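# Hang ball-filled shallow basket on stand peg by cord

## Task

Lift the shallow basket by its cord handle and hang it on the peg of the stand; it counts only if all the balls are still inside the basket at the end.

## Robot and tools

Robot: two arms, left_arm and right_arm, each with a two-finger gripper and a wrist camera. Fixed cameras are cam_high and cam_low; wrist cameras are cam_left_wrist and cam_right_wrist. All four images are 672x504.

Frames. The scene frame has its origin at table-top height, midway between the nominal arm bases: +z up, +x out over the table, +y toward left_arm (this is not the image left). Real bases: left_arm at (+0.011, +0.289, +0.046) m, right_arm at (+0.035, -0.336, +0.006) m, both turned almost not at all. Each arm reports its gripper position (metres) and quaternion (wxyz) in its own base frame. Fixed cameras and the table use the scene frame. Motion offsets are taken along the axes of that arm's current Hand target. On a gripper, fingers point along +z and close along y; the reported position is between the pads, about 1 cm short of the tips.

The 14-number row. Every motion tool takes rows of 14 numbers, each in [-1, 1]: left_arm dx, dy, dz, rx, ry, rz, opening, then right_arm in the same seven. Both arms always appear, even if only one moves. dx..rz are an offset, not a pose: they are measured from that arm's Hand target as it was when the action or move began, along that Hand target's axes. 1.0 equals 0.6 m of travel or 180 degrees; rx, ry, rz form one rotation vector. Because each call starts from the latest Hand target, sending the same offset twice moves twice as far. Six zeros re-command the current Hand target (useful to re-request a pose the gripper fell short of, or to end a push). Opening is absolute, not an offset: +1 fully open (0.094 m), -1 closed. A 0 there is a real command (half open), so resend the present opening to leave a gripper as it is.

execute_actions(actions, cameras): actions is a list of actions; each action is a list of up to 15 rows, one per 1/30 s step, with the last row held if fewer than 15. Every row in one action counts from the same start pose. An empty list returns state plus all images and the scene number. cameras: list of names, ["all"], [] for none; omitted gives all only for an empty list. A wrong name voids the call.

move(target, speed, blend, opening_speed, grip_force, blocking, cameras): drives grippers in straight lines toward target, one 14-number row or a list of up to 15 rows, all offsets from the same starting Hand targets (not chained). speed in m/s, 0.002 to 2.9 (default 0.25), rotation up to twice that in rad/s; one value or one per target. blend in metres rounds corners between listed targets (0 = stop at each). opening_speed: rate on the -1..+1 scale per second, at least 0.2; use it for gentle closing. grip_force: newtons per pad, 10 to 50, one value or one per arm; it persists; lower force closes slowly. blocking=false returns after about 0.5 s while the move continues. Moves cap at 10 s; paths ignore obstacles and the other arm. Grippers lag and overshoot more at speed, especially with a nearly straight arm. Avoid paths near an arm's own base (its shoulder posture may flip); go around. Result adds a move: line: done, off_target, moving, held or fault, plus limits (paced = clipped pose, held = steps withheld). done means within 10 mm and 2 degrees; neither done nor off_target says whether something is touched.

wait(seconds 0-10, cameras): lets time pass holding commands; returns early if a running move ends. stop(cameras): brakes a running move. zoom_image(camera, region [x0,y0,x1,y1] pixels, at most 504x504): magnifies the latest image of a camera. read_manual(section): licence texts only. finished_scene(scene): ends the current scene with its number; irreversible; the basket must stay hung with no robot help.

Result lines: Hand target (last commanded pose after clipping; next offsets count from it), end_effector_position/quat, grip_measured (measured opening on the command scale, reads up to ~2.5 mm wide when empty, narrower than a gripped hard part), Joint positions (last is finger opening in metres), Joint velocities (may be absent when all are within noise), joint torques (include arm weight; joints 1-3 wrap at ±28 N m), Tool commands, MOTOR HOT.

Behaviour: each step the commanded orientation is clipped to 40 degrees from the measured one; grippers often settle a few cm short of the command through friction and weight, so send the remaining distance as a new offset. A blocked arm keeps pushing until commanded back past its gripper. Grip force jumps to the limit roughly 0.06 below first-touch reading; to release, command an opening well above grip_measured.

Avoid: dropping the basket or spilling balls, releasing anything still moving, hitting the stand, table or objects hard, letting anything fall off the table, arms touching or a gripper closing on the other arm's fingers, strain on wrist camera cables, and long stretched-out holds or pushing at unreachable poses (motor heat: 75 °C warning, 90 °C the arm folds and idles, 100 °C it falls). Objects may occasionally be nudged by outside pushes. The camera stand behind the arms is fixed.

Each tool is called after "Emit:" as a command line: name --argument value for each argument, lists and objects as JSON in quotes; but a table of rows of numbers goes row by row, as --pt "numbers of a row", without its own name.

## Session

Emit:
execute_actions --actions '[]'

Scene clock: 0.00 s.
left_arm: end_effector_position=(+0.3915, +0.0459, +0.1122) grip_measured=+1.000 end_effector_quat_wxyz=(+0.577, -0.088, +0.805, +0.103) | right_arm: end_effector_position=(+0.3920, -0.0371, +0.1176) grip_measured=+1.000 end_effector_quat_wxyz=(+0.611, +0.070, +0.786, -0.059)
Joint positions: left_arm=[-0.014 1.475 0.382 0.762 -0.284 -0.028 0.094] | right_arm=[-0.026 1.501 0.33 0.919 0.155 0.032 0.094]
Joint velocities: within noise
Joint torques (N m): no reading
Heat: left arm: 27 °C; right arm: 30 °C.
Hand target: left_arm +0.3933, +0.0462, +0.1175; +0.583, -0.089, +0.801, +0.103 | right_arm +0.3941, -0.0372, +0.1240; +0.618, +0.071, +0.781, -0.059
Tool commands: left_gripper/opening=+1.0 right_gripper/opening=+1.0
camera_calibration:
cam_left_wrist: T_world_to_cam=[[0.261108, -0.962995, 0.0668078, -0.0697587], [-0.75217, -0.246346, -0.61119, 0.380118], [0.605031, 0.109336, -0.788659, -0.0512823], [0, 0, 0, 1]] pos_world=[0.335155, 0.03207, 0.19654]
cam_right_wrist: T_world_to_cam=[[-0.218279, -0.970312, 0.10416, 0.0337772], [-0.74368, 0.0962795, -0.661567, 0.377404], [0.631897, -0.221868, -0.742617, -0.0664222], [0, 0, 0, 1]] pos_world=[0.330013, -0.0182988, 0.196833]

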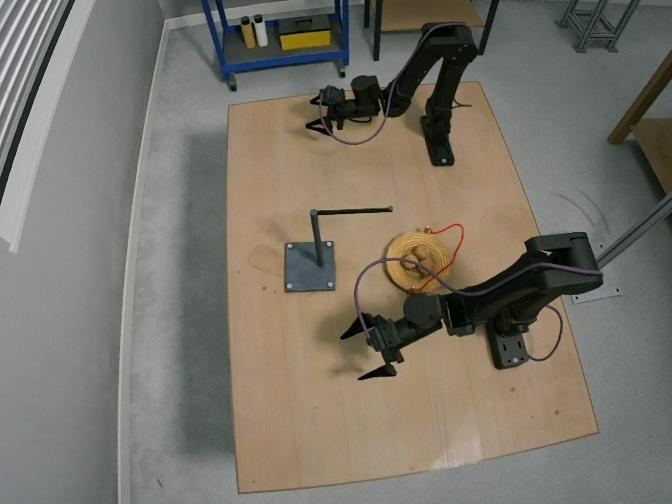

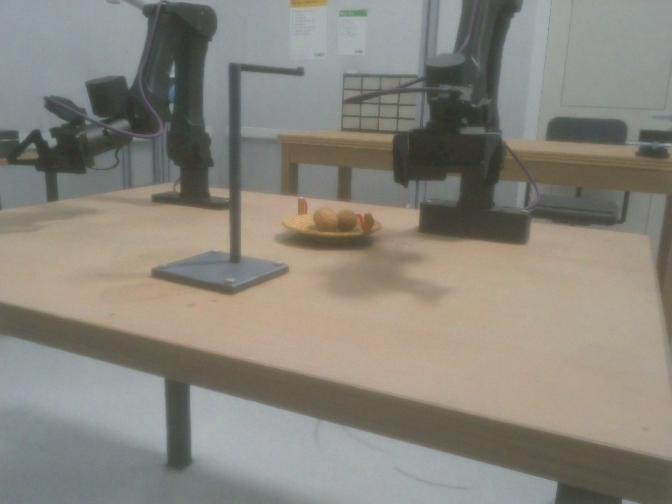

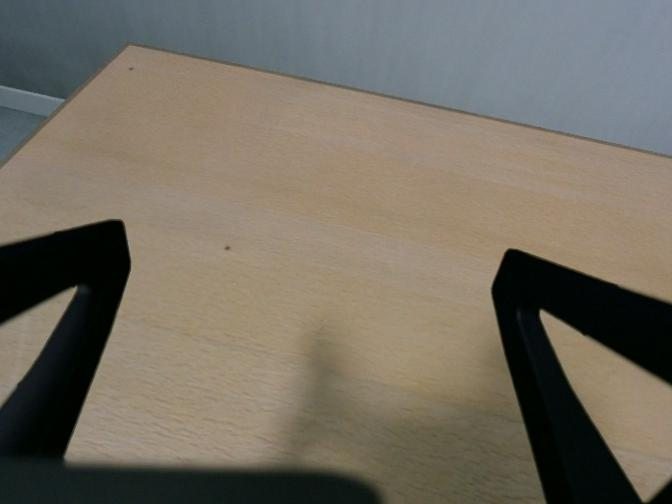

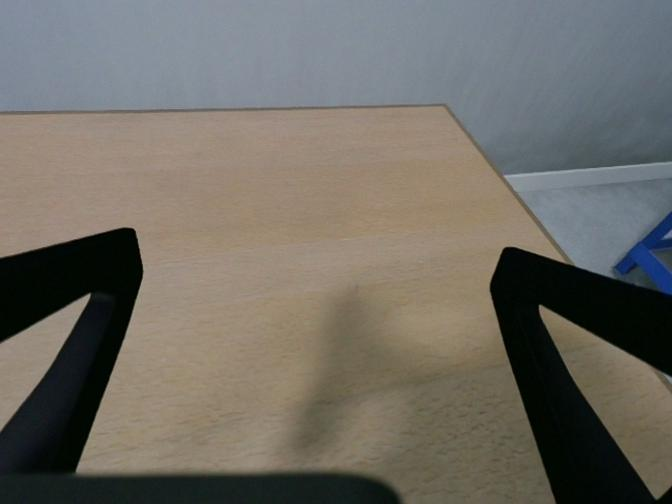

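Emit:
zoom_image --camera "cam_high" --region '[340, 190, 500, 310]'

Emit:
zoom_image --camera "cam_low" --region '[220, 50, 400, 260]'

Emit:
zoom_image --camera "cam_high" --region '[260, 190, 420, 310]'

Scaled by 3.150 from the camera's 672x504 image, which has a finer 960x720 frame.

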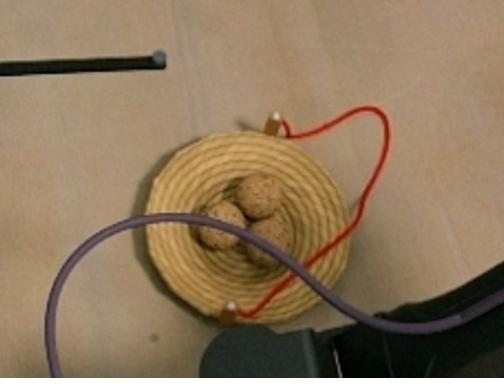

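Scaled by 2.400 from the camera's 672x504 image, which has a finer 960x720 frame.

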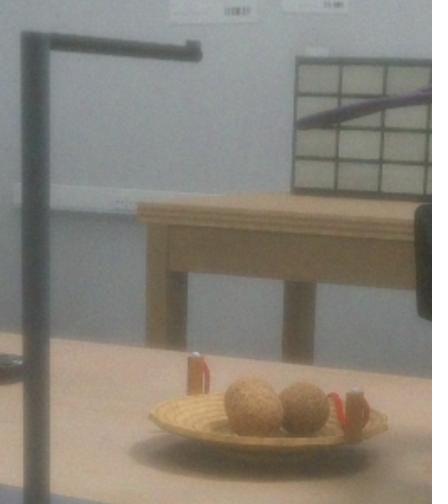

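Scaled by 3.150 from the camera's 672x504 image, which has a finer 960x720 frame.

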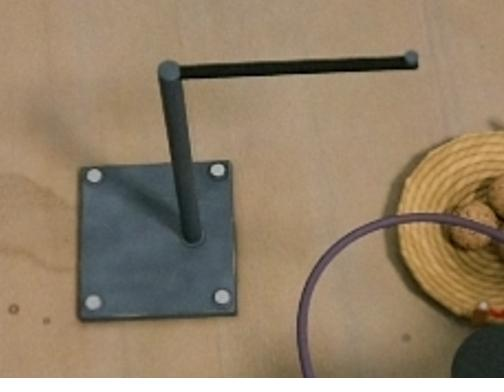

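Emit:
move --target '[0.042,0.397,-0.054,-0.2116,0.0136,-0.0664,1,0.178,0.572,-0.765,-0.3458,0.2404,-0.2796,-0.2]' --cameras '["all"]'

Scene clock: 6.27 s.
left_arm: end_effector_position=(+0.2885, +0.2599, +0.1084) grip_measured=+1.000 end_effector_quat_wxyz=(+0.503, -0.352, +0.733, +0.293) | right_arm: end_effector_position=(-0.0041, +0.3816, +0.1199) grip_measured=-0.198 end_effector_quat_wxyz=(+0.181, -0.537, +0.816, +0.118)
Joint positions: left_arm=[0.547 1.475 0.38 0.737 -0.404 -0.065 0.094] | right_arm=[1.677 1.637 1.264 -0.814 0.21 0.472 0.038]
Joint torques (N m): left_arm=[0.4 -3.97 6.9 2.16 -0.13 -0.07] | right_arm=[0.14 -5.78 9.61 1.2 0.09 0]
Heat: left arm: 27 °C; right arm: 31 °C.
Hand target: left_arm +0.2935, +0.2662, +0.1179; +0.512, -0.357, +0.723, +0.296 | right_arm -0.0059, +0.3869, +0.1241; +0.180, -0.540, +0.814, +0.120
Off the commanded pose: left_arm 0.012 m, 2 deg | right_arm 0.007 m, 0 deg.
move: off_target (left_arm)
camera_calibration:
cam_left_wrist: T_world_to_cam=[[0.813041, -0.579599, 0.0550457, -0.0941671], [-0.435452, -0.668133, -0.603307, 0.37039], [0.386454, 0.466544, -0.795607, -0.0442605], [0, 0, 0, 1]] pos_world=[0.254953, 0.21354, 0.193429]
cam_right_wrist: T_world_to_cam=[[0.933781, -0.345965, 0.0914335, 0.121256], [-0.356741, -0.920049, 0.162006, 0.334733], [0.0280747, -0.183896, -0.982545, 0.290278], [0, 0, 0, 1]] pos_world=[-0.00196285, 0.403302, 0.219895]

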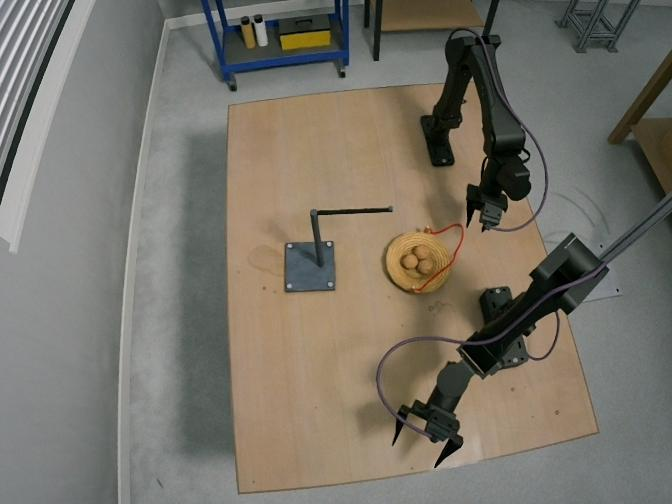

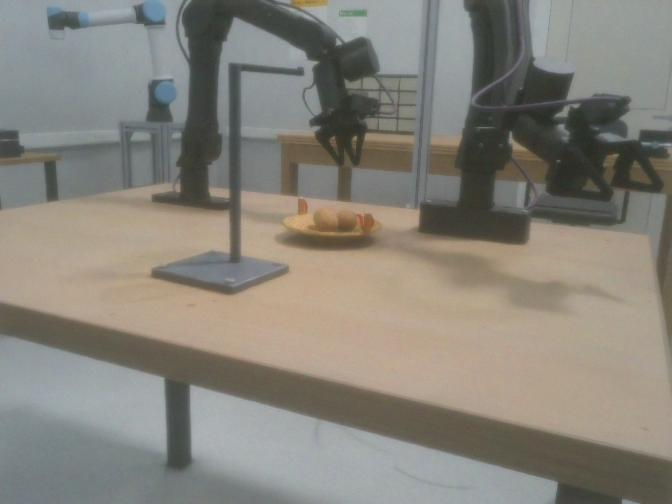

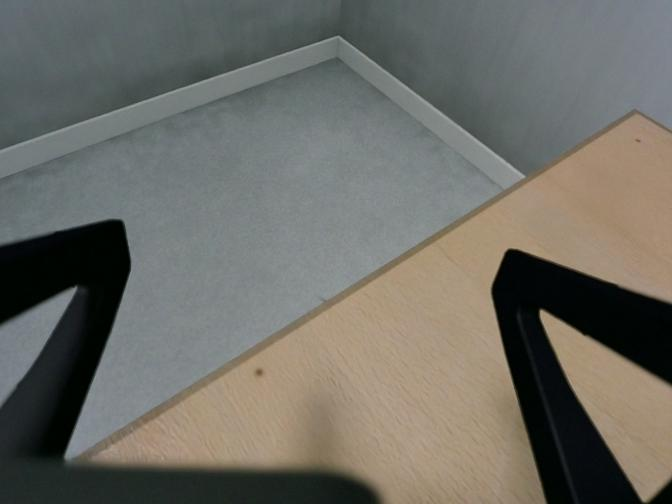

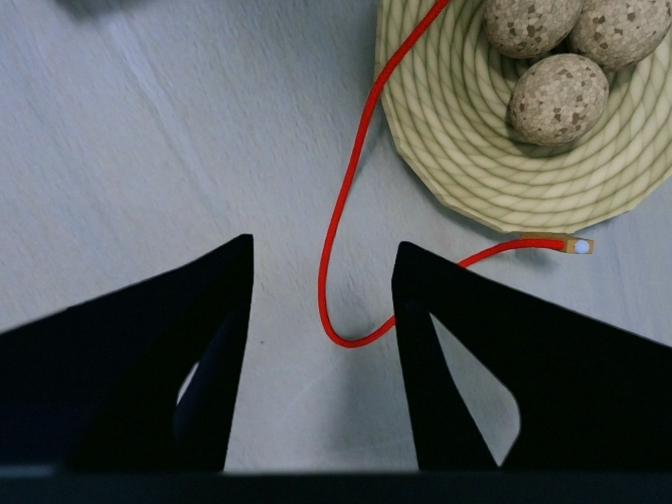

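Emit:
move --target '[0,0,0,0,0,0,1,0.0502,-0.0318,0.1825,0,0,0,-0.2]' --speed 0.12 --cameras '["cam_right_wrist","cam_high"]'

Scene clock: 8.50 s.
left_arm: end_effector_position=(+0.2885, +0.2599, +0.1084) grip_measured=+1.000 end_effector_quat_wxyz=(+0.503, -0.352, +0.733, +0.293) | right_arm: end_effector_position=(+0.0182, +0.3961, +0.0174) grip_measured=-0.198 end_effector_quat_wxyz=(+0.181, -0.539, +0.814, +0.119)
Joint positions: left_arm=[0.547 1.475 0.38 0.737 -0.404 -0.065 0.094] | right_arm=[1.604 1.81 1.03 -0.391 0.181 0.399 0.038]
Joint torques (N m): left_arm=[0.39 -3.95 6.9 2.17 -0.12 -0.06] | right_arm=[-0.36 -6.79 5.3 1.6 0.07 -0.03]
Heat: left arm: 28 °C; right arm: 31 °C.
Hand target: left_arm +0.2935, +0.2662, +0.1179; +0.512, -0.357, +0.723, +0.296 | right_arm +0.0189, +0.3970, +0.0121; +0.180, -0.539, +0.814, +0.120
Off the commanded pose: left_arm 0.012 m, 2 deg | right_arm 0.005 m, 0 deg.
move: off_target (left_arm)
camera_calibration:
cam_right_wrist: T_world_to_cam=[[0.935318, -0.341841, 0.0912421, 0.113159], [-0.352576, -0.922038, 0.159798, 0.373284], [0.0295032, -0.181632, -0.982924, 0.190724], [0, 0, 0, 1]] pos_world=[0.0201447, 0.417506, 0.117492]
Images, in order (width x height): cam_high 672x504, cam_right_wrist 672x504.

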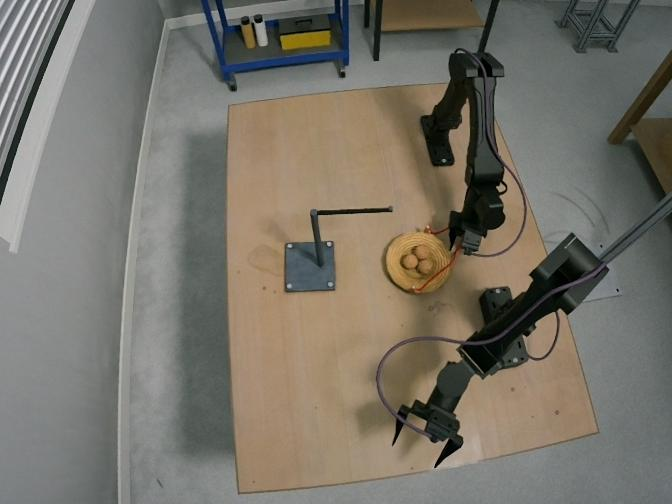

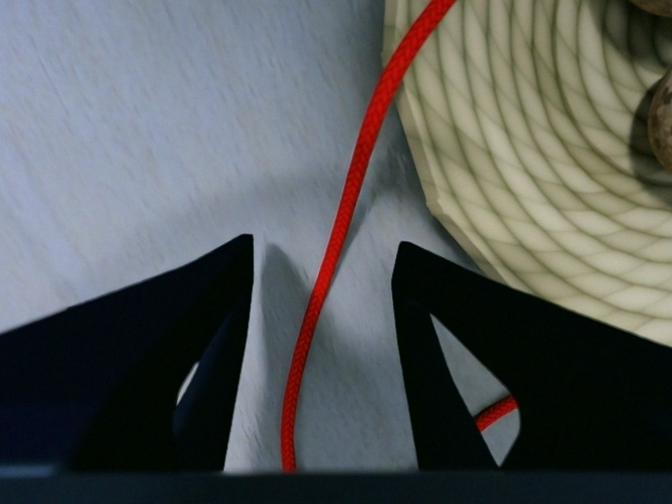

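Emit:
move --pt "0 0 0 0 0 0 1 0 0 0 0 0 0 -0.6" --pt "0 0 0 0 0 0 1 0.012 0 0.0257 0 0 0 -0.6" --speed 0.08 --cameras '["cam_right_wrist"]'

Scene clock: 10.23 s.
left_arm: end_effector_position=(+0.2885, +0.2599, +0.1084) grip_measured=+1.000 end_effector_quat_wxyz=(+0.503, -0.352, +0.733, +0.293) | right_arm: end_effector_position=(+0.0180, +0.3988, +0.0063) grip_measured=-0.599 end_effector_quat_wxyz=(+0.184, -0.538, +0.813, +0.125)
Joint positions: left_arm=[0.547 1.475 0.38 0.737 -0.404 -0.065 0.094] | right_arm=[1.604 1.835 1.005 -0.327 0.18 0.398 0.019]
Joint torques (N m): left_arm=[0.42 -3.92 6.91 2.17 -0.13 -0.07] | right_arm=[-0.35 -6.06 4.57 1.69 0.07 -0.02]
Heat: left arm: 28 °C; right arm: 31 °C.
Hand target: left_arm +0.2935, +0.2662, +0.1179; +0.512, -0.357, +0.723, +0.296 | right_arm +0.0189, +0.3969, -0.0049; +0.180, -0.539, +0.814, +0.120
Off the commanded pose: left_arm 0.012 m, 2 deg | right_arm 0.011 m, 1 deg.
move: off_target (left_arm, right_arm)
camera_calibration:
cam_right_wrist: T_world_to_cam=[[0.935723, -0.342061, 0.0861165, 0.115354], [-0.351548, -0.924365, 0.1482, 0.378471], [0.0289098, -0.168948, -0.985201, 0.175186], [0, 0, 0, 1]] pos_world=[0.0200467, 0.418901, 0.10657]
Images, in order (width x height): cam_right_wrist 672x504.

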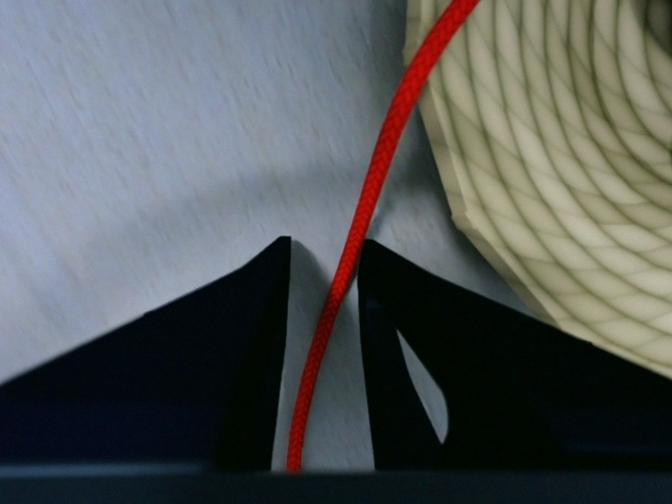

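Emit:
move --pt "0 0 0 0 0 0 1 -0.0035 -0.0075 -0.0075 0 0 0 -0.6" --pt "0 0 0 0 0 0 1 -0.0035 -0.0075 -0.0075 0 0 0 -1" --speed 0.05 --cameras '["cam_right_wrist"]'

Scene clock: 11.63 s.
left_arm: end_effector_position=(+0.2885, +0.2599, +0.1084) grip_measured=+1.000 end_effector_quat_wxyz=(+0.503, -0.352, +0.733, +0.293) | right_arm: end_effector_position=(+0.0199, +0.3993, +0.0063) grip_measured=-0.970 end_effector_quat_wxyz=(+0.182, -0.539, +0.812, +0.127)
Joint positions: left_arm=[0.547 1.475 0.38 0.737 -0.404 -0.065 0.094] | right_arm=[1.595 1.835 1.005 -0.324 0.169 0.387 0.001]
Joint torques (N m): left_arm=[0.42 -3.97 6.91 2.17 -0.13 -0.07] | right_arm=[-0.61 -7.32 4.62 1.47 0.12 -0.03]
Heat: left arm: 28 °C; right arm: 31 °C.
Hand target: left_arm +0.2935, +0.2662, +0.1179; +0.512, -0.357, +0.723, +0.296 | right_arm +0.0229, +0.3952, +0.0000; +0.180, -0.539, +0.814, +0.120
Off the commanded pose: left_arm 0.012 m, 2 deg | right_arm 0.008 m, 1 deg.
move: off_target (left_arm)
camera_calibration:
cam_right_wrist: T_world_to_cam=[[0.937683, -0.338028, 0.0805415, 0.112224], [-0.346651, -0.926046, 0.149239, 0.380235], [0.0241382, -0.167859, -0.985516, 0.17488], [0, 0, 0, 1]] pos_world=[0.0223568, 0.419405, 0.106562]
Images, in order (width x height): cam_right_wrist 672x504.

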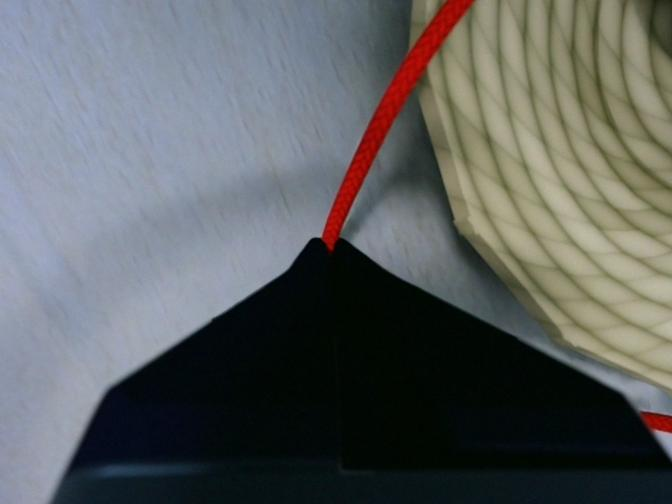

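Emit:
move --pt "0 0 0 0 0 0 1 -0.069 -0.0215 -0.0965 0 0 0 -1" --pt "0 0 0 0 0 0 1 -0.1325 -0.07 -0.1497 0 0 0 -1" --pt "0 0 0 0 0 0 1 -0.1735 -0.1227 -0.1673 0 0 0 -1" --speed 0.08 --blend '[0.02,0.02,0]' --cameras '["all"]'

Scene clock: 14.70 s.
left_arm: end_effector_position=(+0.2885, +0.2599, +0.1084) grip_measured=+1.000 end_effector_quat_wxyz=(+0.503, -0.352, +0.733, +0.293) | right_arm: end_effector_position=(+0.1117, +0.4096, +0.1244) grip_measured=-0.971 end_effector_quat_wxyz=(+0.175, -0.538, +0.817, +0.111)
Joint positions: left_arm=[0.547 1.475 0.38 0.737 -0.404 -0.065 0.094] | right_arm=[1.335 1.774 1.441 -0.826 0.077 0.155 0.001]
Joint torques (N m): left_arm=[0.42 -3.96 6.91 2.16 -0.13 -0.06] | right_arm=[-0.02 -8.47 9.44 1.27 -0.01 -0.03]
Heat: left arm: 29 °C; right arm: 31 °C.
Hand target: left_arm +0.2935, +0.2662, +0.1179; +0.512, -0.357, +0.723, +0.296 | right_arm +0.1112, +0.4144, +0.1349; +0.180, -0.539, +0.814, +0.120
Off the commanded pose: left_arm 0.012 m, 2 deg | right_arm 0.011 m, 1 deg.
move: off_target (left_arm, right_arm)
camera_calibration:
cam_left_wrist: T_world_to_cam=[[0.813041, -0.579599, 0.0550457, -0.0941671], [-0.435452, -0.668133, -0.603307, 0.37039], [0.386454, 0.466544, -0.795607, -0.0442605], [0, 0, 0, 1]] pos_world=[0.254953, 0.21354, 0.193429]
cam_right_wrist: T_world_to_cam=[[0.933443, -0.34542, 0.0967913, 0.0215691], [-0.357725, -0.916452, 0.179298, 0.397515], [0.0267713, -0.20199, -0.979022, 0.303759], [0, 0, 0, 1]] pos_world=[0.113936, 0.433111, 0.224026]

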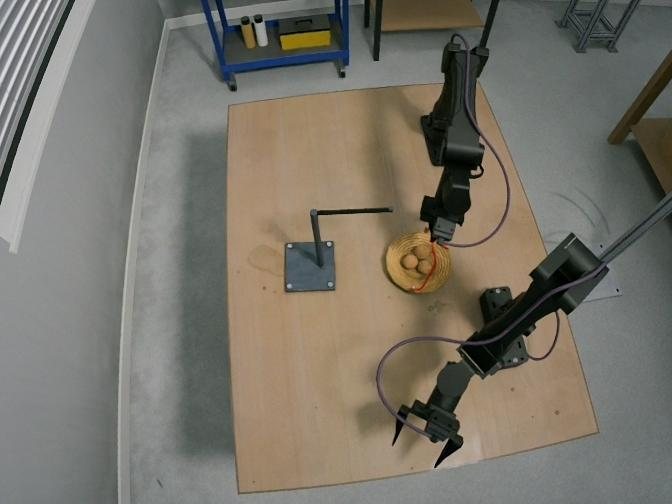

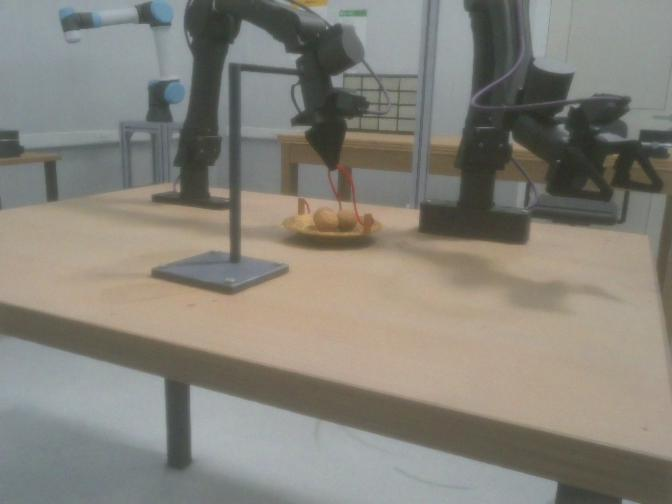

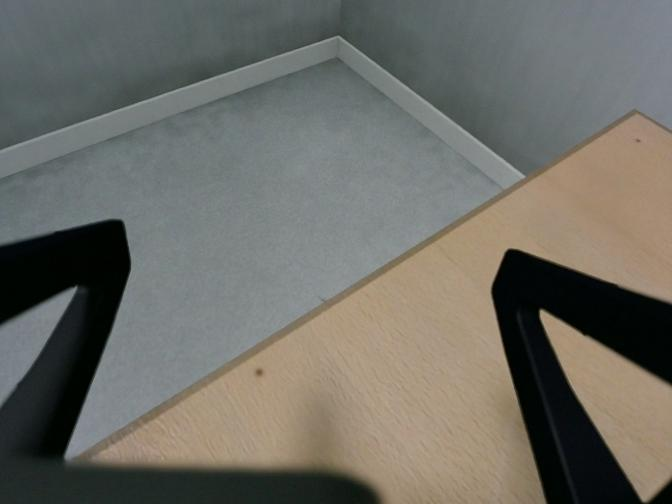

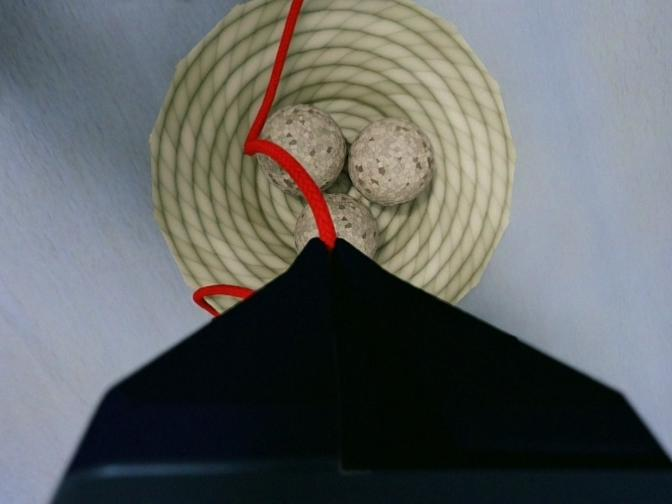

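Emit:
move --target '[0,0,0,0,0,0,1,-0.0527,-0.0147,-0.0122,0,0,0,-1]' --speed 0.06 --cameras '["cam_low","cam_right_wrist","cam_high"]'

Emit:
zoom_image --camera "cam_low" --region '[250, 100, 420, 260]'

Scene clock: 16.13 s.
left_arm: end_effector_position=(+0.2885, +0.2599, +0.1084) grip_measured=+1.000 end_effector_quat_wxyz=(+0.503, -0.352, +0.733, +0.293) | right_arm: end_effector_position=(+0.1278, +0.4297, +0.1534) grip_measured=-0.971 end_effector_quat_wxyz=(+0.183, -0.538, +0.814, +0.118)
Joint positions: left_arm=[0.547 1.475 0.38 0.737 -0.404 -0.065 0.094] | right_arm=[1.305 1.843 1.633 -0.927 0.063 0.123 0.001]
Joint torques (N m): left_arm=[0.4 -3.96 6.89 2.17 -0.12 -0.07] | right_arm=[-0.39 -7.32 9.73 1.31 -0.05 -0.04]
Heat: left arm: 29 °C; right arm: 32 °C.
Hand target: left_arm +0.2935, +0.2662, +0.1179; +0.512, -0.357, +0.723, +0.296 | right_arm +0.1294, +0.4344, +0.1548; +0.180, -0.539, +0.814, +0.120
Off the commanded pose: left_arm 0.012 m, 2 deg | right_arm 0.005 m, 0 deg.
move: off_target (left_arm)
camera_calibration:
cam_right_wrist: T_world_to_cam=[[0.934304, -0.343608, 0.0949202, 0.0100489], [-0.354966, -0.921247, 0.159071, 0.421309], [0.032787, -0.182314, -0.982694, 0.327029], [0, 0, 0, 1]] pos_world=[0.12944, 0.451205, 0.253397]
Images, in order (width x height): cam_high 672x504, cam_low 672x504, cam_right_wrist 672x504.

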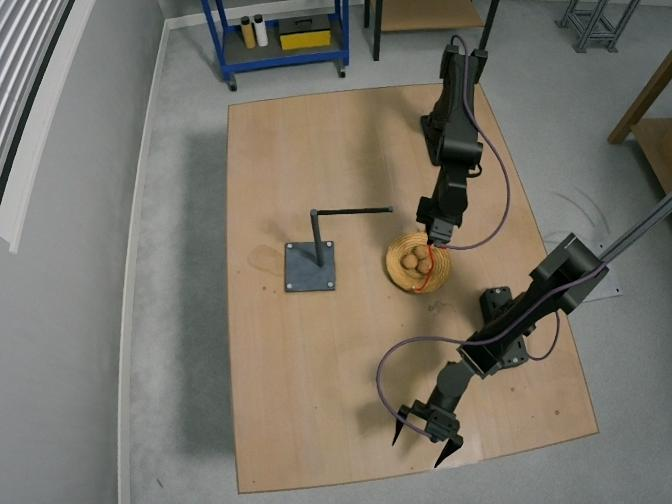

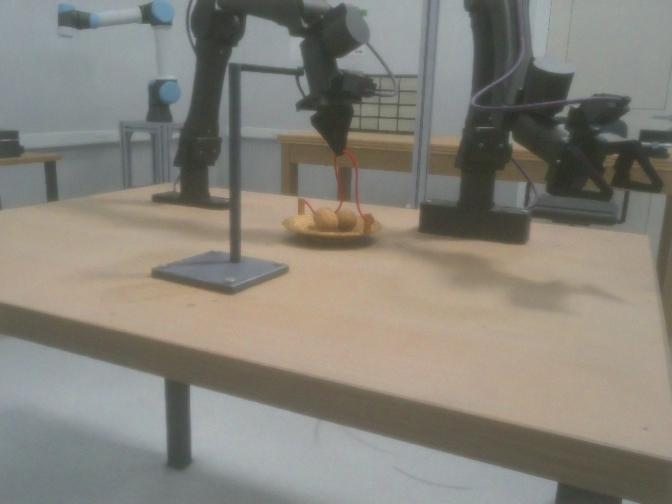

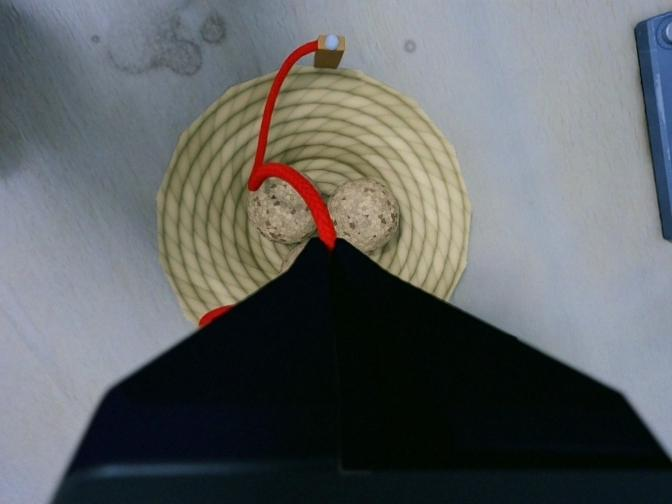

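Scaled by 2.965 from the camera's 672x504 image, which has a finer 960x720 frame.

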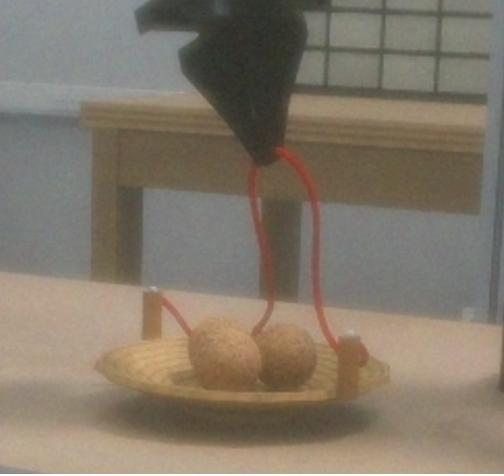

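Emit:
move --target '[0,0,0,0,0,0,1,-0.0282,0,-0.0604,0,0,0,-1]' --speed 0.05 --cameras '["cam_low","cam_right_wrist"]'

Emit:
zoom_image --camera "cam_low" --region '[250, 90, 420, 260]'

Scene clock: 17.73 s.
left_arm: end_effector_position=(+0.2885, +0.2599, +0.1084) grip_measured=+1.000 end_effector_quat_wxyz=(+0.503, -0.352, +0.733, +0.293) | right_arm: end_effector_position=(+0.1280, +0.4305, +0.1953) grip_measured=-0.971 end_effector_quat_wxyz=(+0.184, -0.538, +0.814, +0.119)
Joint positions: left_arm=[0.547 1.475 0.38 0.737 -0.404 -0.065 0.094] | right_arm=[1.305 1.862 1.823 -1.093 0.063 0.123 0.001]
Joint torques (N m): left_arm=[0.39 -3.95 6.89 2.17 -0.13 -0.07] | right_arm=[-0.4 -7.19 9.39 1.27 -0.05 -0.03]
Heat: left arm: 29 °C; right arm: 32 °C.
Hand target: left_arm +0.2935, +0.2662, +0.1179; +0.512, -0.357, +0.723, +0.296 | right_arm +0.1295, +0.4346, +0.1948; +0.180, -0.539, +0.814, +0.120
Off the commanded pose: left_arm 0.012 m, 2 deg | right_arm 0.004 m, 1 deg.
move: off_target (left_arm)
camera_calibration:
cam_right_wrist: T_world_to_cam=[[0.93427, -0.343903, 0.0941865, 0.00646096], [-0.354972, -0.922013, 0.154555, 0.416712], [0.0336894, -0.177829, -0.983484, 0.366456], [0, 0, 0, 1]] pos_world=[0.129539, 0.451602, 0.295391]
Images, in order (width x height): cam_low 672x504, cam_right_wrist 672x504.

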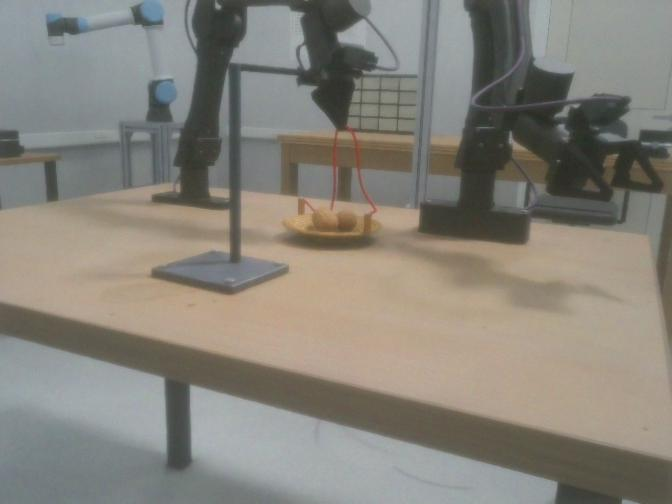

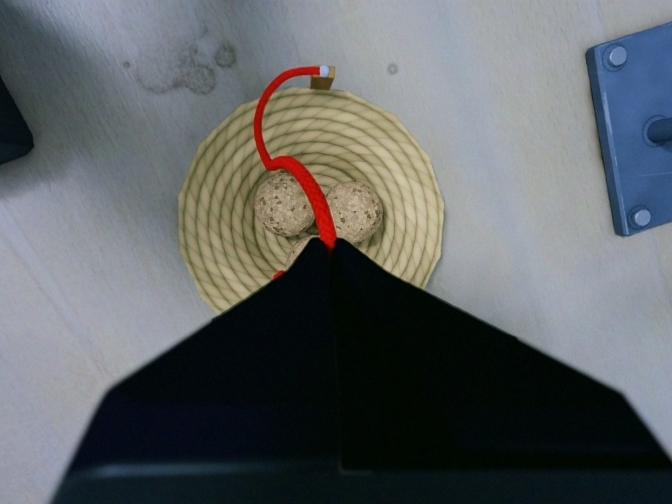

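Scaled by 2.965 from the camera's 672x504 image, which has a finer 960x720 frame.

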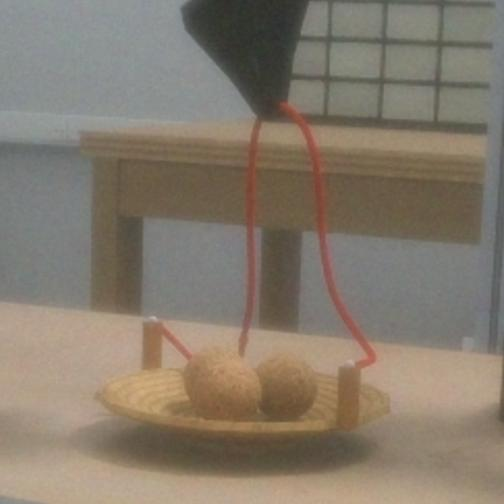

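Emit:
move --target '[0,0,0,0,0,0,1,-0.0247,0,-0.0529,0,0,0,-1]' --speed 0.03 --cameras '["cam_low","cam_right_wrist"]'

Emit:
zoom_image --camera "cam_low" --region '[250, 80, 420, 250]'

Scene clock: 19.63 s.
left_arm: end_effector_position=(+0.2885, +0.2599, +0.1084) grip_measured=+1.000 end_effector_quat_wxyz=(+0.503, -0.352, +0.733, +0.293) | right_arm: end_effector_position=(+0.1282, +0.4312, +0.2295) grip_measured=-0.971 end_effector_quat_wxyz=(+0.183, -0.538, +0.814, +0.118)
Joint positions: left_arm=[0.547 1.475 0.38 0.737 -0.404 -0.065 0.094] | right_arm=[1.305 1.911 2.031 -1.255 0.063 0.123 0.001]
Joint torques (N m): left_arm=[0.42 -3.96 6.91 2.17 -0.13 -0.07] | right_arm=[-0.42 -7.54 9.1 1.33 -0.05 -0.04]
Heat: left arm: 29 °C; right arm: 32 °C.
Hand target: left_arm +0.2935, +0.2662, +0.1179; +0.512, -0.357, +0.723, +0.296 | right_arm +0.1295, +0.4344, +0.2298; +0.180, -0.539, +0.814, +0.120
Off the commanded pose: left_arm 0.012 m, 2 deg | right_arm 0.004 m, 0 deg.
move: off_target (left_arm)
camera_calibration:
cam_right_wrist: T_world_to_cam=[[0.934436, -0.343346, 0.0945664, 0.00297267], [-0.354581, -0.921716, 0.157197, 0.411288], [0.0331903, -0.180422, -0.983029, 0.401238], [0, 0, 0, 1]] pos_world=[0.12974, 0.452504, 0.329494]
Images, in order (width x height): cam_low 672x504, cam_right_wrist 672x504.

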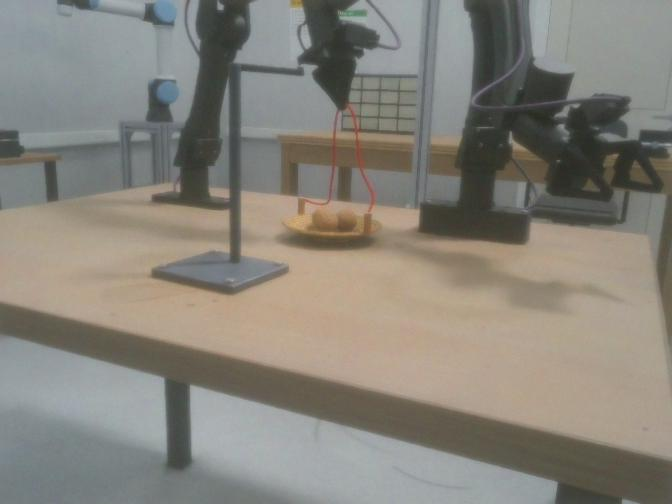

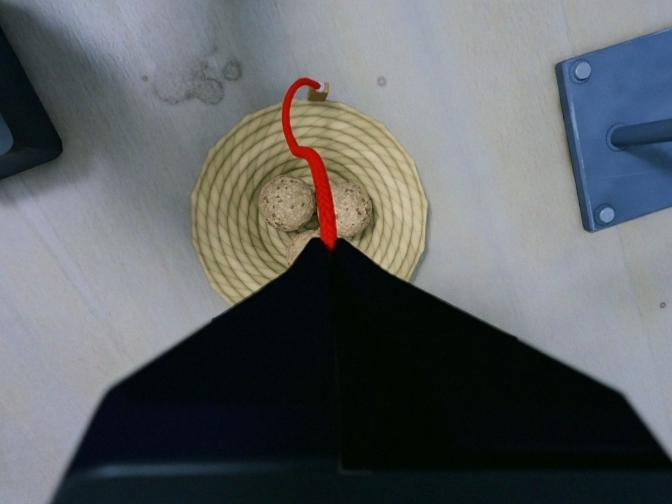

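Scaled by 2.965 from the camera's 672x504 image, which has a finer 960x720 frame.

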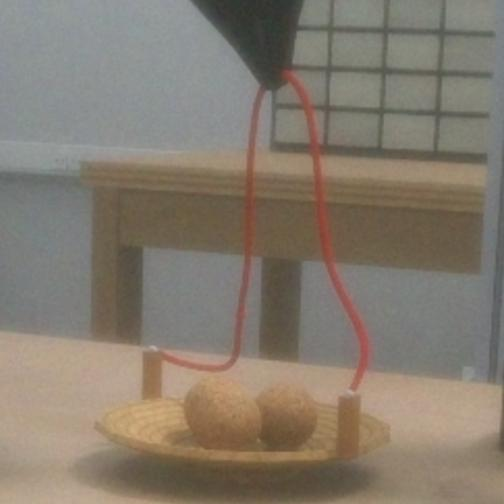

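Emit:
move --pt "0 0 0 0 0 0 1 0.1018 0.0147 0.1178 0 0 0 -1" --pt "0 0 0 0 0 0 1 0.147 0.0678 0.1428 0 0 0 -1" --pt "0 0 0 0 0 0 1 0.2105 0.1162 0.196 0 0 0 -1" --pt "0 0 0 0 0 0 1 0.274 0.1392 0.2878 0 0 0 -1" --pt "0 0 0 0 0 0 1 0.274 0.1392 0.2878 0 0 0 -0.5" --speed 0.12 --blend '[0.02,0.02,0.02,0,0]' --cameras '["cam_right_wrist","cam_high"]'

Scene clock: 23.63 s.
left_arm: end_effector_position=(+0.2885, +0.2599, +0.1084) grip_measured=+1.000 end_effector_quat_wxyz=(+0.503, -0.352, +0.733, +0.293) | right_arm: end_effector_position=(+0.0210, +0.3970, +0.0099) grip_measured=-0.502 end_effector_quat_wxyz=(+0.174, -0.542, +0.812, +0.125)
Joint positions: left_arm=[0.547 1.475 0.38 0.737 -0.404 -0.065 0.094] | right_arm=[1.585 1.824 1.015 -0.356 0.153 0.376 0.023]
Joint torques (N m): left_arm=[0.4 -3.99 6.9 2.17 -0.12 -0.07] | right_arm=[0.35 -6.72 5.11 1.62 0.29 0.1]
Heat: left arm: 29 °C; right arm: 32 °C.
Hand target: left_arm +0.2935, +0.2662, +0.1179; +0.512, -0.357, +0.723, +0.296 | right_arm +0.0226, +0.3971, +0.0041; +0.180, -0.539, +0.814, +0.120
Off the commanded pose: left_arm 0.012 m, 2 deg | right_arm 0.006 m, 1 deg.
move: off_target (left_arm)
camera_calibration:
cam_right_wrist: T_world_to_cam=[[0.940835, -0.330444, 0.0750689, 0.107171], [-0.338523, -0.926467, 0.164503, 0.377777], [0.0151897, -0.180183, -0.983516, 0.183183], [0, 0, 0, 1]] pos_world=[0.0242735, 0.418419, 0.109973]
Images, in order (width x height): cam_high 672x504, cam_right_wrist 672x504.

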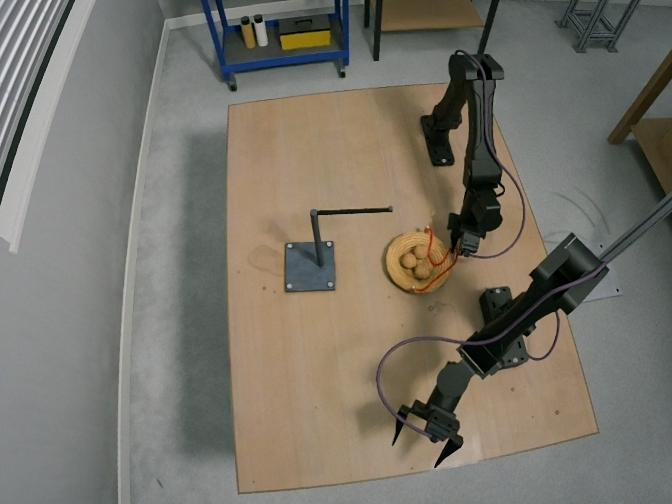

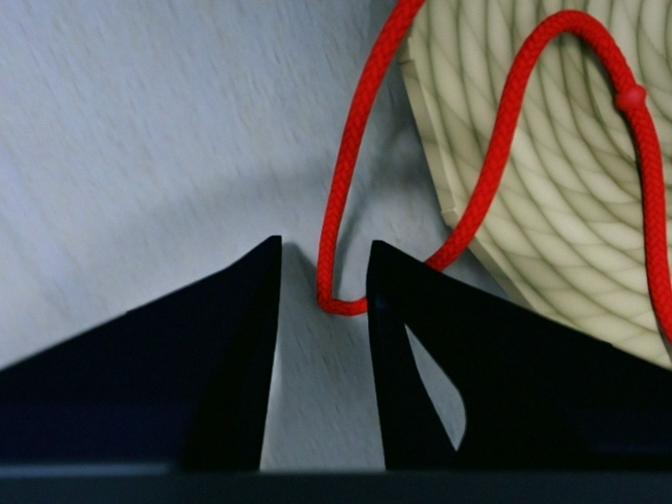

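Emit:
move --pt "0 0 0 0 0 0 1 0.0117 -0.0063 -0.0202 0 0 0 -0.5" --pt "0 0 0 0 0 0 1 0.0195 -0.0063 -0.0037 0 0 0 -0.5" --speed 0.08 --cameras '["cam_right_wrist"]'

Scene clock: 25.17 s.
left_arm: end_effector_position=(+0.2885, +0.2599, +0.1084) grip_measured=+1.000 end_effector_quat_wxyz=(+0.503, -0.352, +0.733, +0.293) | right_arm: end_effector_position=(+0.0211, +0.3899, +0.0053) grip_measured=-0.501 end_effector_quat_wxyz=(+0.178, -0.541, +0.812, +0.124)
Joint positions: left_arm=[0.547 1.475 0.38 0.737 -0.404 -0.065 0.094] | right_arm=[1.589 1.81 0.972 -0.325 0.161 0.38 0.023]
Joint torques (N m): left_arm=[0.4 -3.95 6.91 2.17 -0.13 -0.08] | right_arm=[0.38 -7.87 3.7 1.54 0.25 0.09]
Heat: left arm: 29 °C; right arm: 31 °C.
Hand target: left_arm +0.2935, +0.2662, +0.1179; +0.512, -0.357, +0.723, +0.296 | right_arm +0.0215, +0.3850, +0.0011; +0.180, -0.540, +0.814, +0.120
Off the commanded pose: left_arm 0.012 m, 2 deg | right_arm 0.006 m, 1 deg.
move: off_target (left_arm)
camera_calibration:
cam_right_wrist: T_world_to_cam=[[0.939246, -0.333846, 0.0797752, 0.106361], [-0.342629, -0.925809, 0.159633, 0.371783], [0.0205637, -0.177268, -0.983948, 0.176034], [0, 0, 0, 1]] pos_world=[0.0238649, 0.410914, 0.105374]
Images, in order (width x height): cam_right_wrist 672x504.

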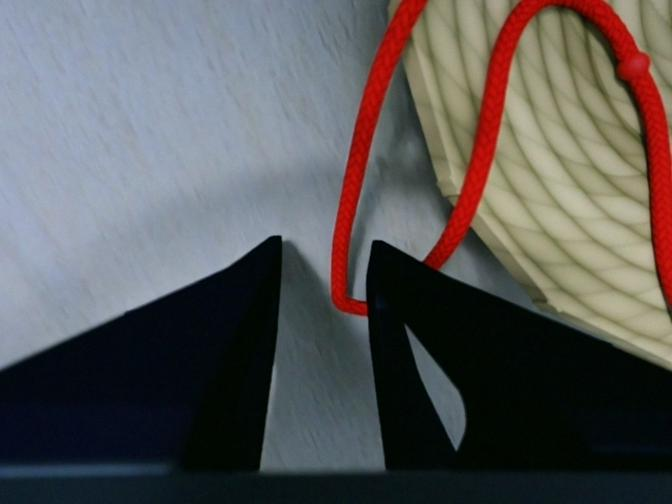

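Emit:
move --pt "0 0 0 0 0 0 1 -0.0247 0 -0.0529 0 0 0 -0.5" --pt "0 0 0 0 0 0 1 -0.019 -0.0202 -0.0555 0.0986 0 0.2114 -0.5" --speed 0.15 --blend '[0.015,0]' --cameras '["cam_right_wrist"]'

Scene clock: 28.90 s.
left_arm: end_effector_position=(+0.2885, +0.2599, +0.1084) grip_measured=+1.000 end_effector_quat_wxyz=(+0.503, -0.352, +0.733, +0.293) | right_arm: end_effector_position=(+0.0290, +0.3729, +0.0345) grip_measured=-0.501 end_effector_quat_wxyz=(+0.198, -0.215, +0.955, +0.053)
Joint positions: left_arm=[0.547 1.475 0.38 0.737 -0.404 -0.065 0.094] | right_arm=[1.671 1.874 1.22 -0.754 0.381 1.197 0.023]
Joint torques (N m): left_arm=[0.43 -3.97 6.89 2.17 -0.12 -0.07] | right_arm=[0.44 -6.78 8.46 0.66 0.55 0.1]
Heat: left arm: 30 °C; right arm: 32 °C.
Hand target: left_arm +0.2935, +0.2662, +0.1179; +0.512, -0.357, +0.723, +0.296 | right_arm +0.0314, +0.3768, +0.0361; +0.211, -0.212, +0.953, +0.047
Off the commanded pose: left_arm 0.012 m, 2 deg | right_arm 0.005 m, 2 deg.
move: off_target (left_arm)
camera_calibration:
cam_right_wrist: T_world_to_cam=[[0.478199, -0.875307, 0.0718636, 0.306474], [-0.868941, -0.459659, 0.183457, 0.194693], [-0.127548, -0.150174, -0.980397, 0.195669], [0, 0, 0, 1]] pos_world=[0.0475788, 0.387136, 0.134091]
Images, in order (width x height): cam_right_wrist 672x504.

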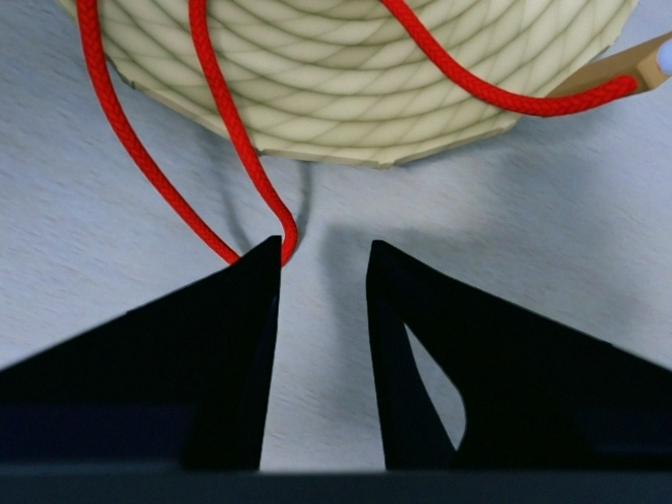

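Emit:
move --pt "0 0 0 0 0 0 1 -0.0063 0.0197 0.003 0 0 0 -0.6" --pt "0 0 0 0 0 0 1 0.0177 0.0197 0.0542 0 0 0 -0.6" --speed 0.08 --cameras '["cam_right_wrist"]'

Scene clock: 31.03 s.
left_arm: end_effector_position=(+0.2885, +0.2599, +0.1084) grip_measured=+1.000 end_effector_quat_wxyz=(+0.503, -0.352, +0.733, +0.293) | right_arm: end_effector_position=(+0.0274, +0.3896, +0.0077) grip_measured=-0.599 end_effector_quat_wxyz=(+0.198, -0.214, +0.955, +0.052)
Joint positions: left_arm=[0.547 1.475 0.38 0.737 -0.404 -0.065 0.094] | right_arm=[1.671 1.979 1.249 -0.682 0.382 1.199 0.019]
Joint torques (N m): left_arm=[0.42 -3.96 6.9 2.17 -0.13 -0.07] | right_arm=[0.44 -7.77 4.94 1.02 0.54 0.11]
Heat: left arm: 30 °C; right arm: 32 °C.
Hand target: left_arm +0.2935, +0.2662, +0.1179; +0.512, -0.357, +0.723, +0.296 | right_arm +0.0300, +0.3891, +0.0020; +0.210, -0.212, +0.953, +0.047
Off the commanded pose: left_arm 0.012 m, 2 deg | right_arm 0.006 m, 2 deg.
move: off_target (left_arm)
camera_calibration:
cam_right_wrist: T_world_to_cam=[[0.476836, -0.875817, 0.074653, 0.324018], [-0.869777, -0.457865, 0.183978, 0.205289], [-0.12695, -0.152659, -0.980091, 0.172692], [0, 0, 0, 1]] pos_world=[0.0459755, 0.404138, 0.107296]
Images, in order (width x height): cam_right_wrist 672x504.

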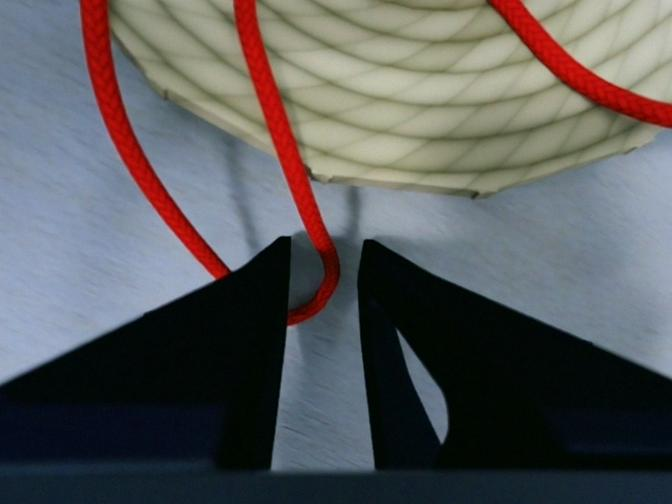

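Emit:
move --target '[0,0,0,0,0,0,1,0,0,0,0,0,0,-1]' --cameras '["cam_right_wrist"]'

Scene clock: 31.63 s.
left_arm: end_effector_position=(+0.2885, +0.2599, +0.1084) grip_measured=+1.000 end_effector_quat_wxyz=(+0.503, -0.352, +0.733, +0.293) | right_arm: end_effector_position=(+0.0274, +0.3898, +0.0078) grip_measured=-0.966 end_effector_quat_wxyz=(+0.198, -0.214, +0.955, +0.052)
Joint positions: left_arm=[0.547 1.475 0.38 0.737 -0.404 -0.065 0.094] | right_arm=[1.671 1.979 1.249 -0.681 0.382 1.199 0.002]
Joint torques (N m): left_arm=[0.4 -3.96 6.9 2.16 -0.13 -0.07] | right_arm=[0.44 -7.8 4.97 1.02 0.53 0.11]
Heat: left arm: 30 °C; right arm: 32 °C.
Hand target: left_arm +0.2935, +0.2662, +0.1179; +0.512, -0.357, +0.723, +0.296 | right_arm +0.0300, +0.3892, +0.0021; +0.210, -0.212, +0.953, +0.047
Off the commanded pose: left_arm 0.012 m, 2 deg | right_arm 0.006 m, 2 deg.
move: off_target (left_arm)
camera_calibration:
cam_right_wrist: T_world_to_cam=[[0.476515, -0.876062, 0.0738217, 0.324213], [-0.869923, -0.457696, 0.183708, 0.205237], [-0.127152, -0.151759, -0.980205, 0.172446], [0, 0, 0, 1]] pos_world=[0.0459748, 0.404137, 0.107395]
Images, in order (width x height): cam_right_wrist 672x504.

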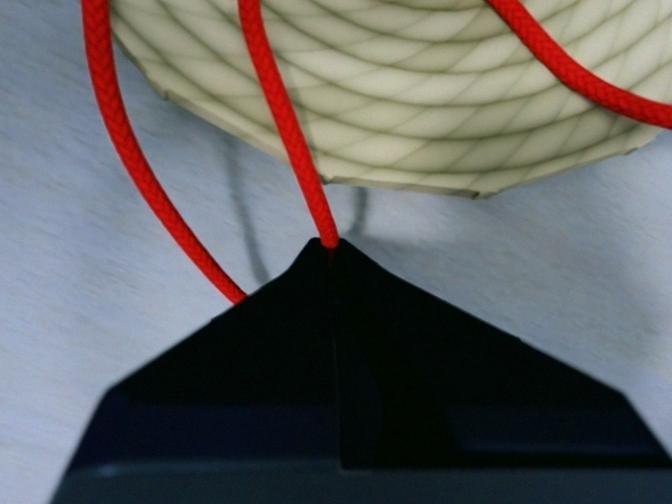

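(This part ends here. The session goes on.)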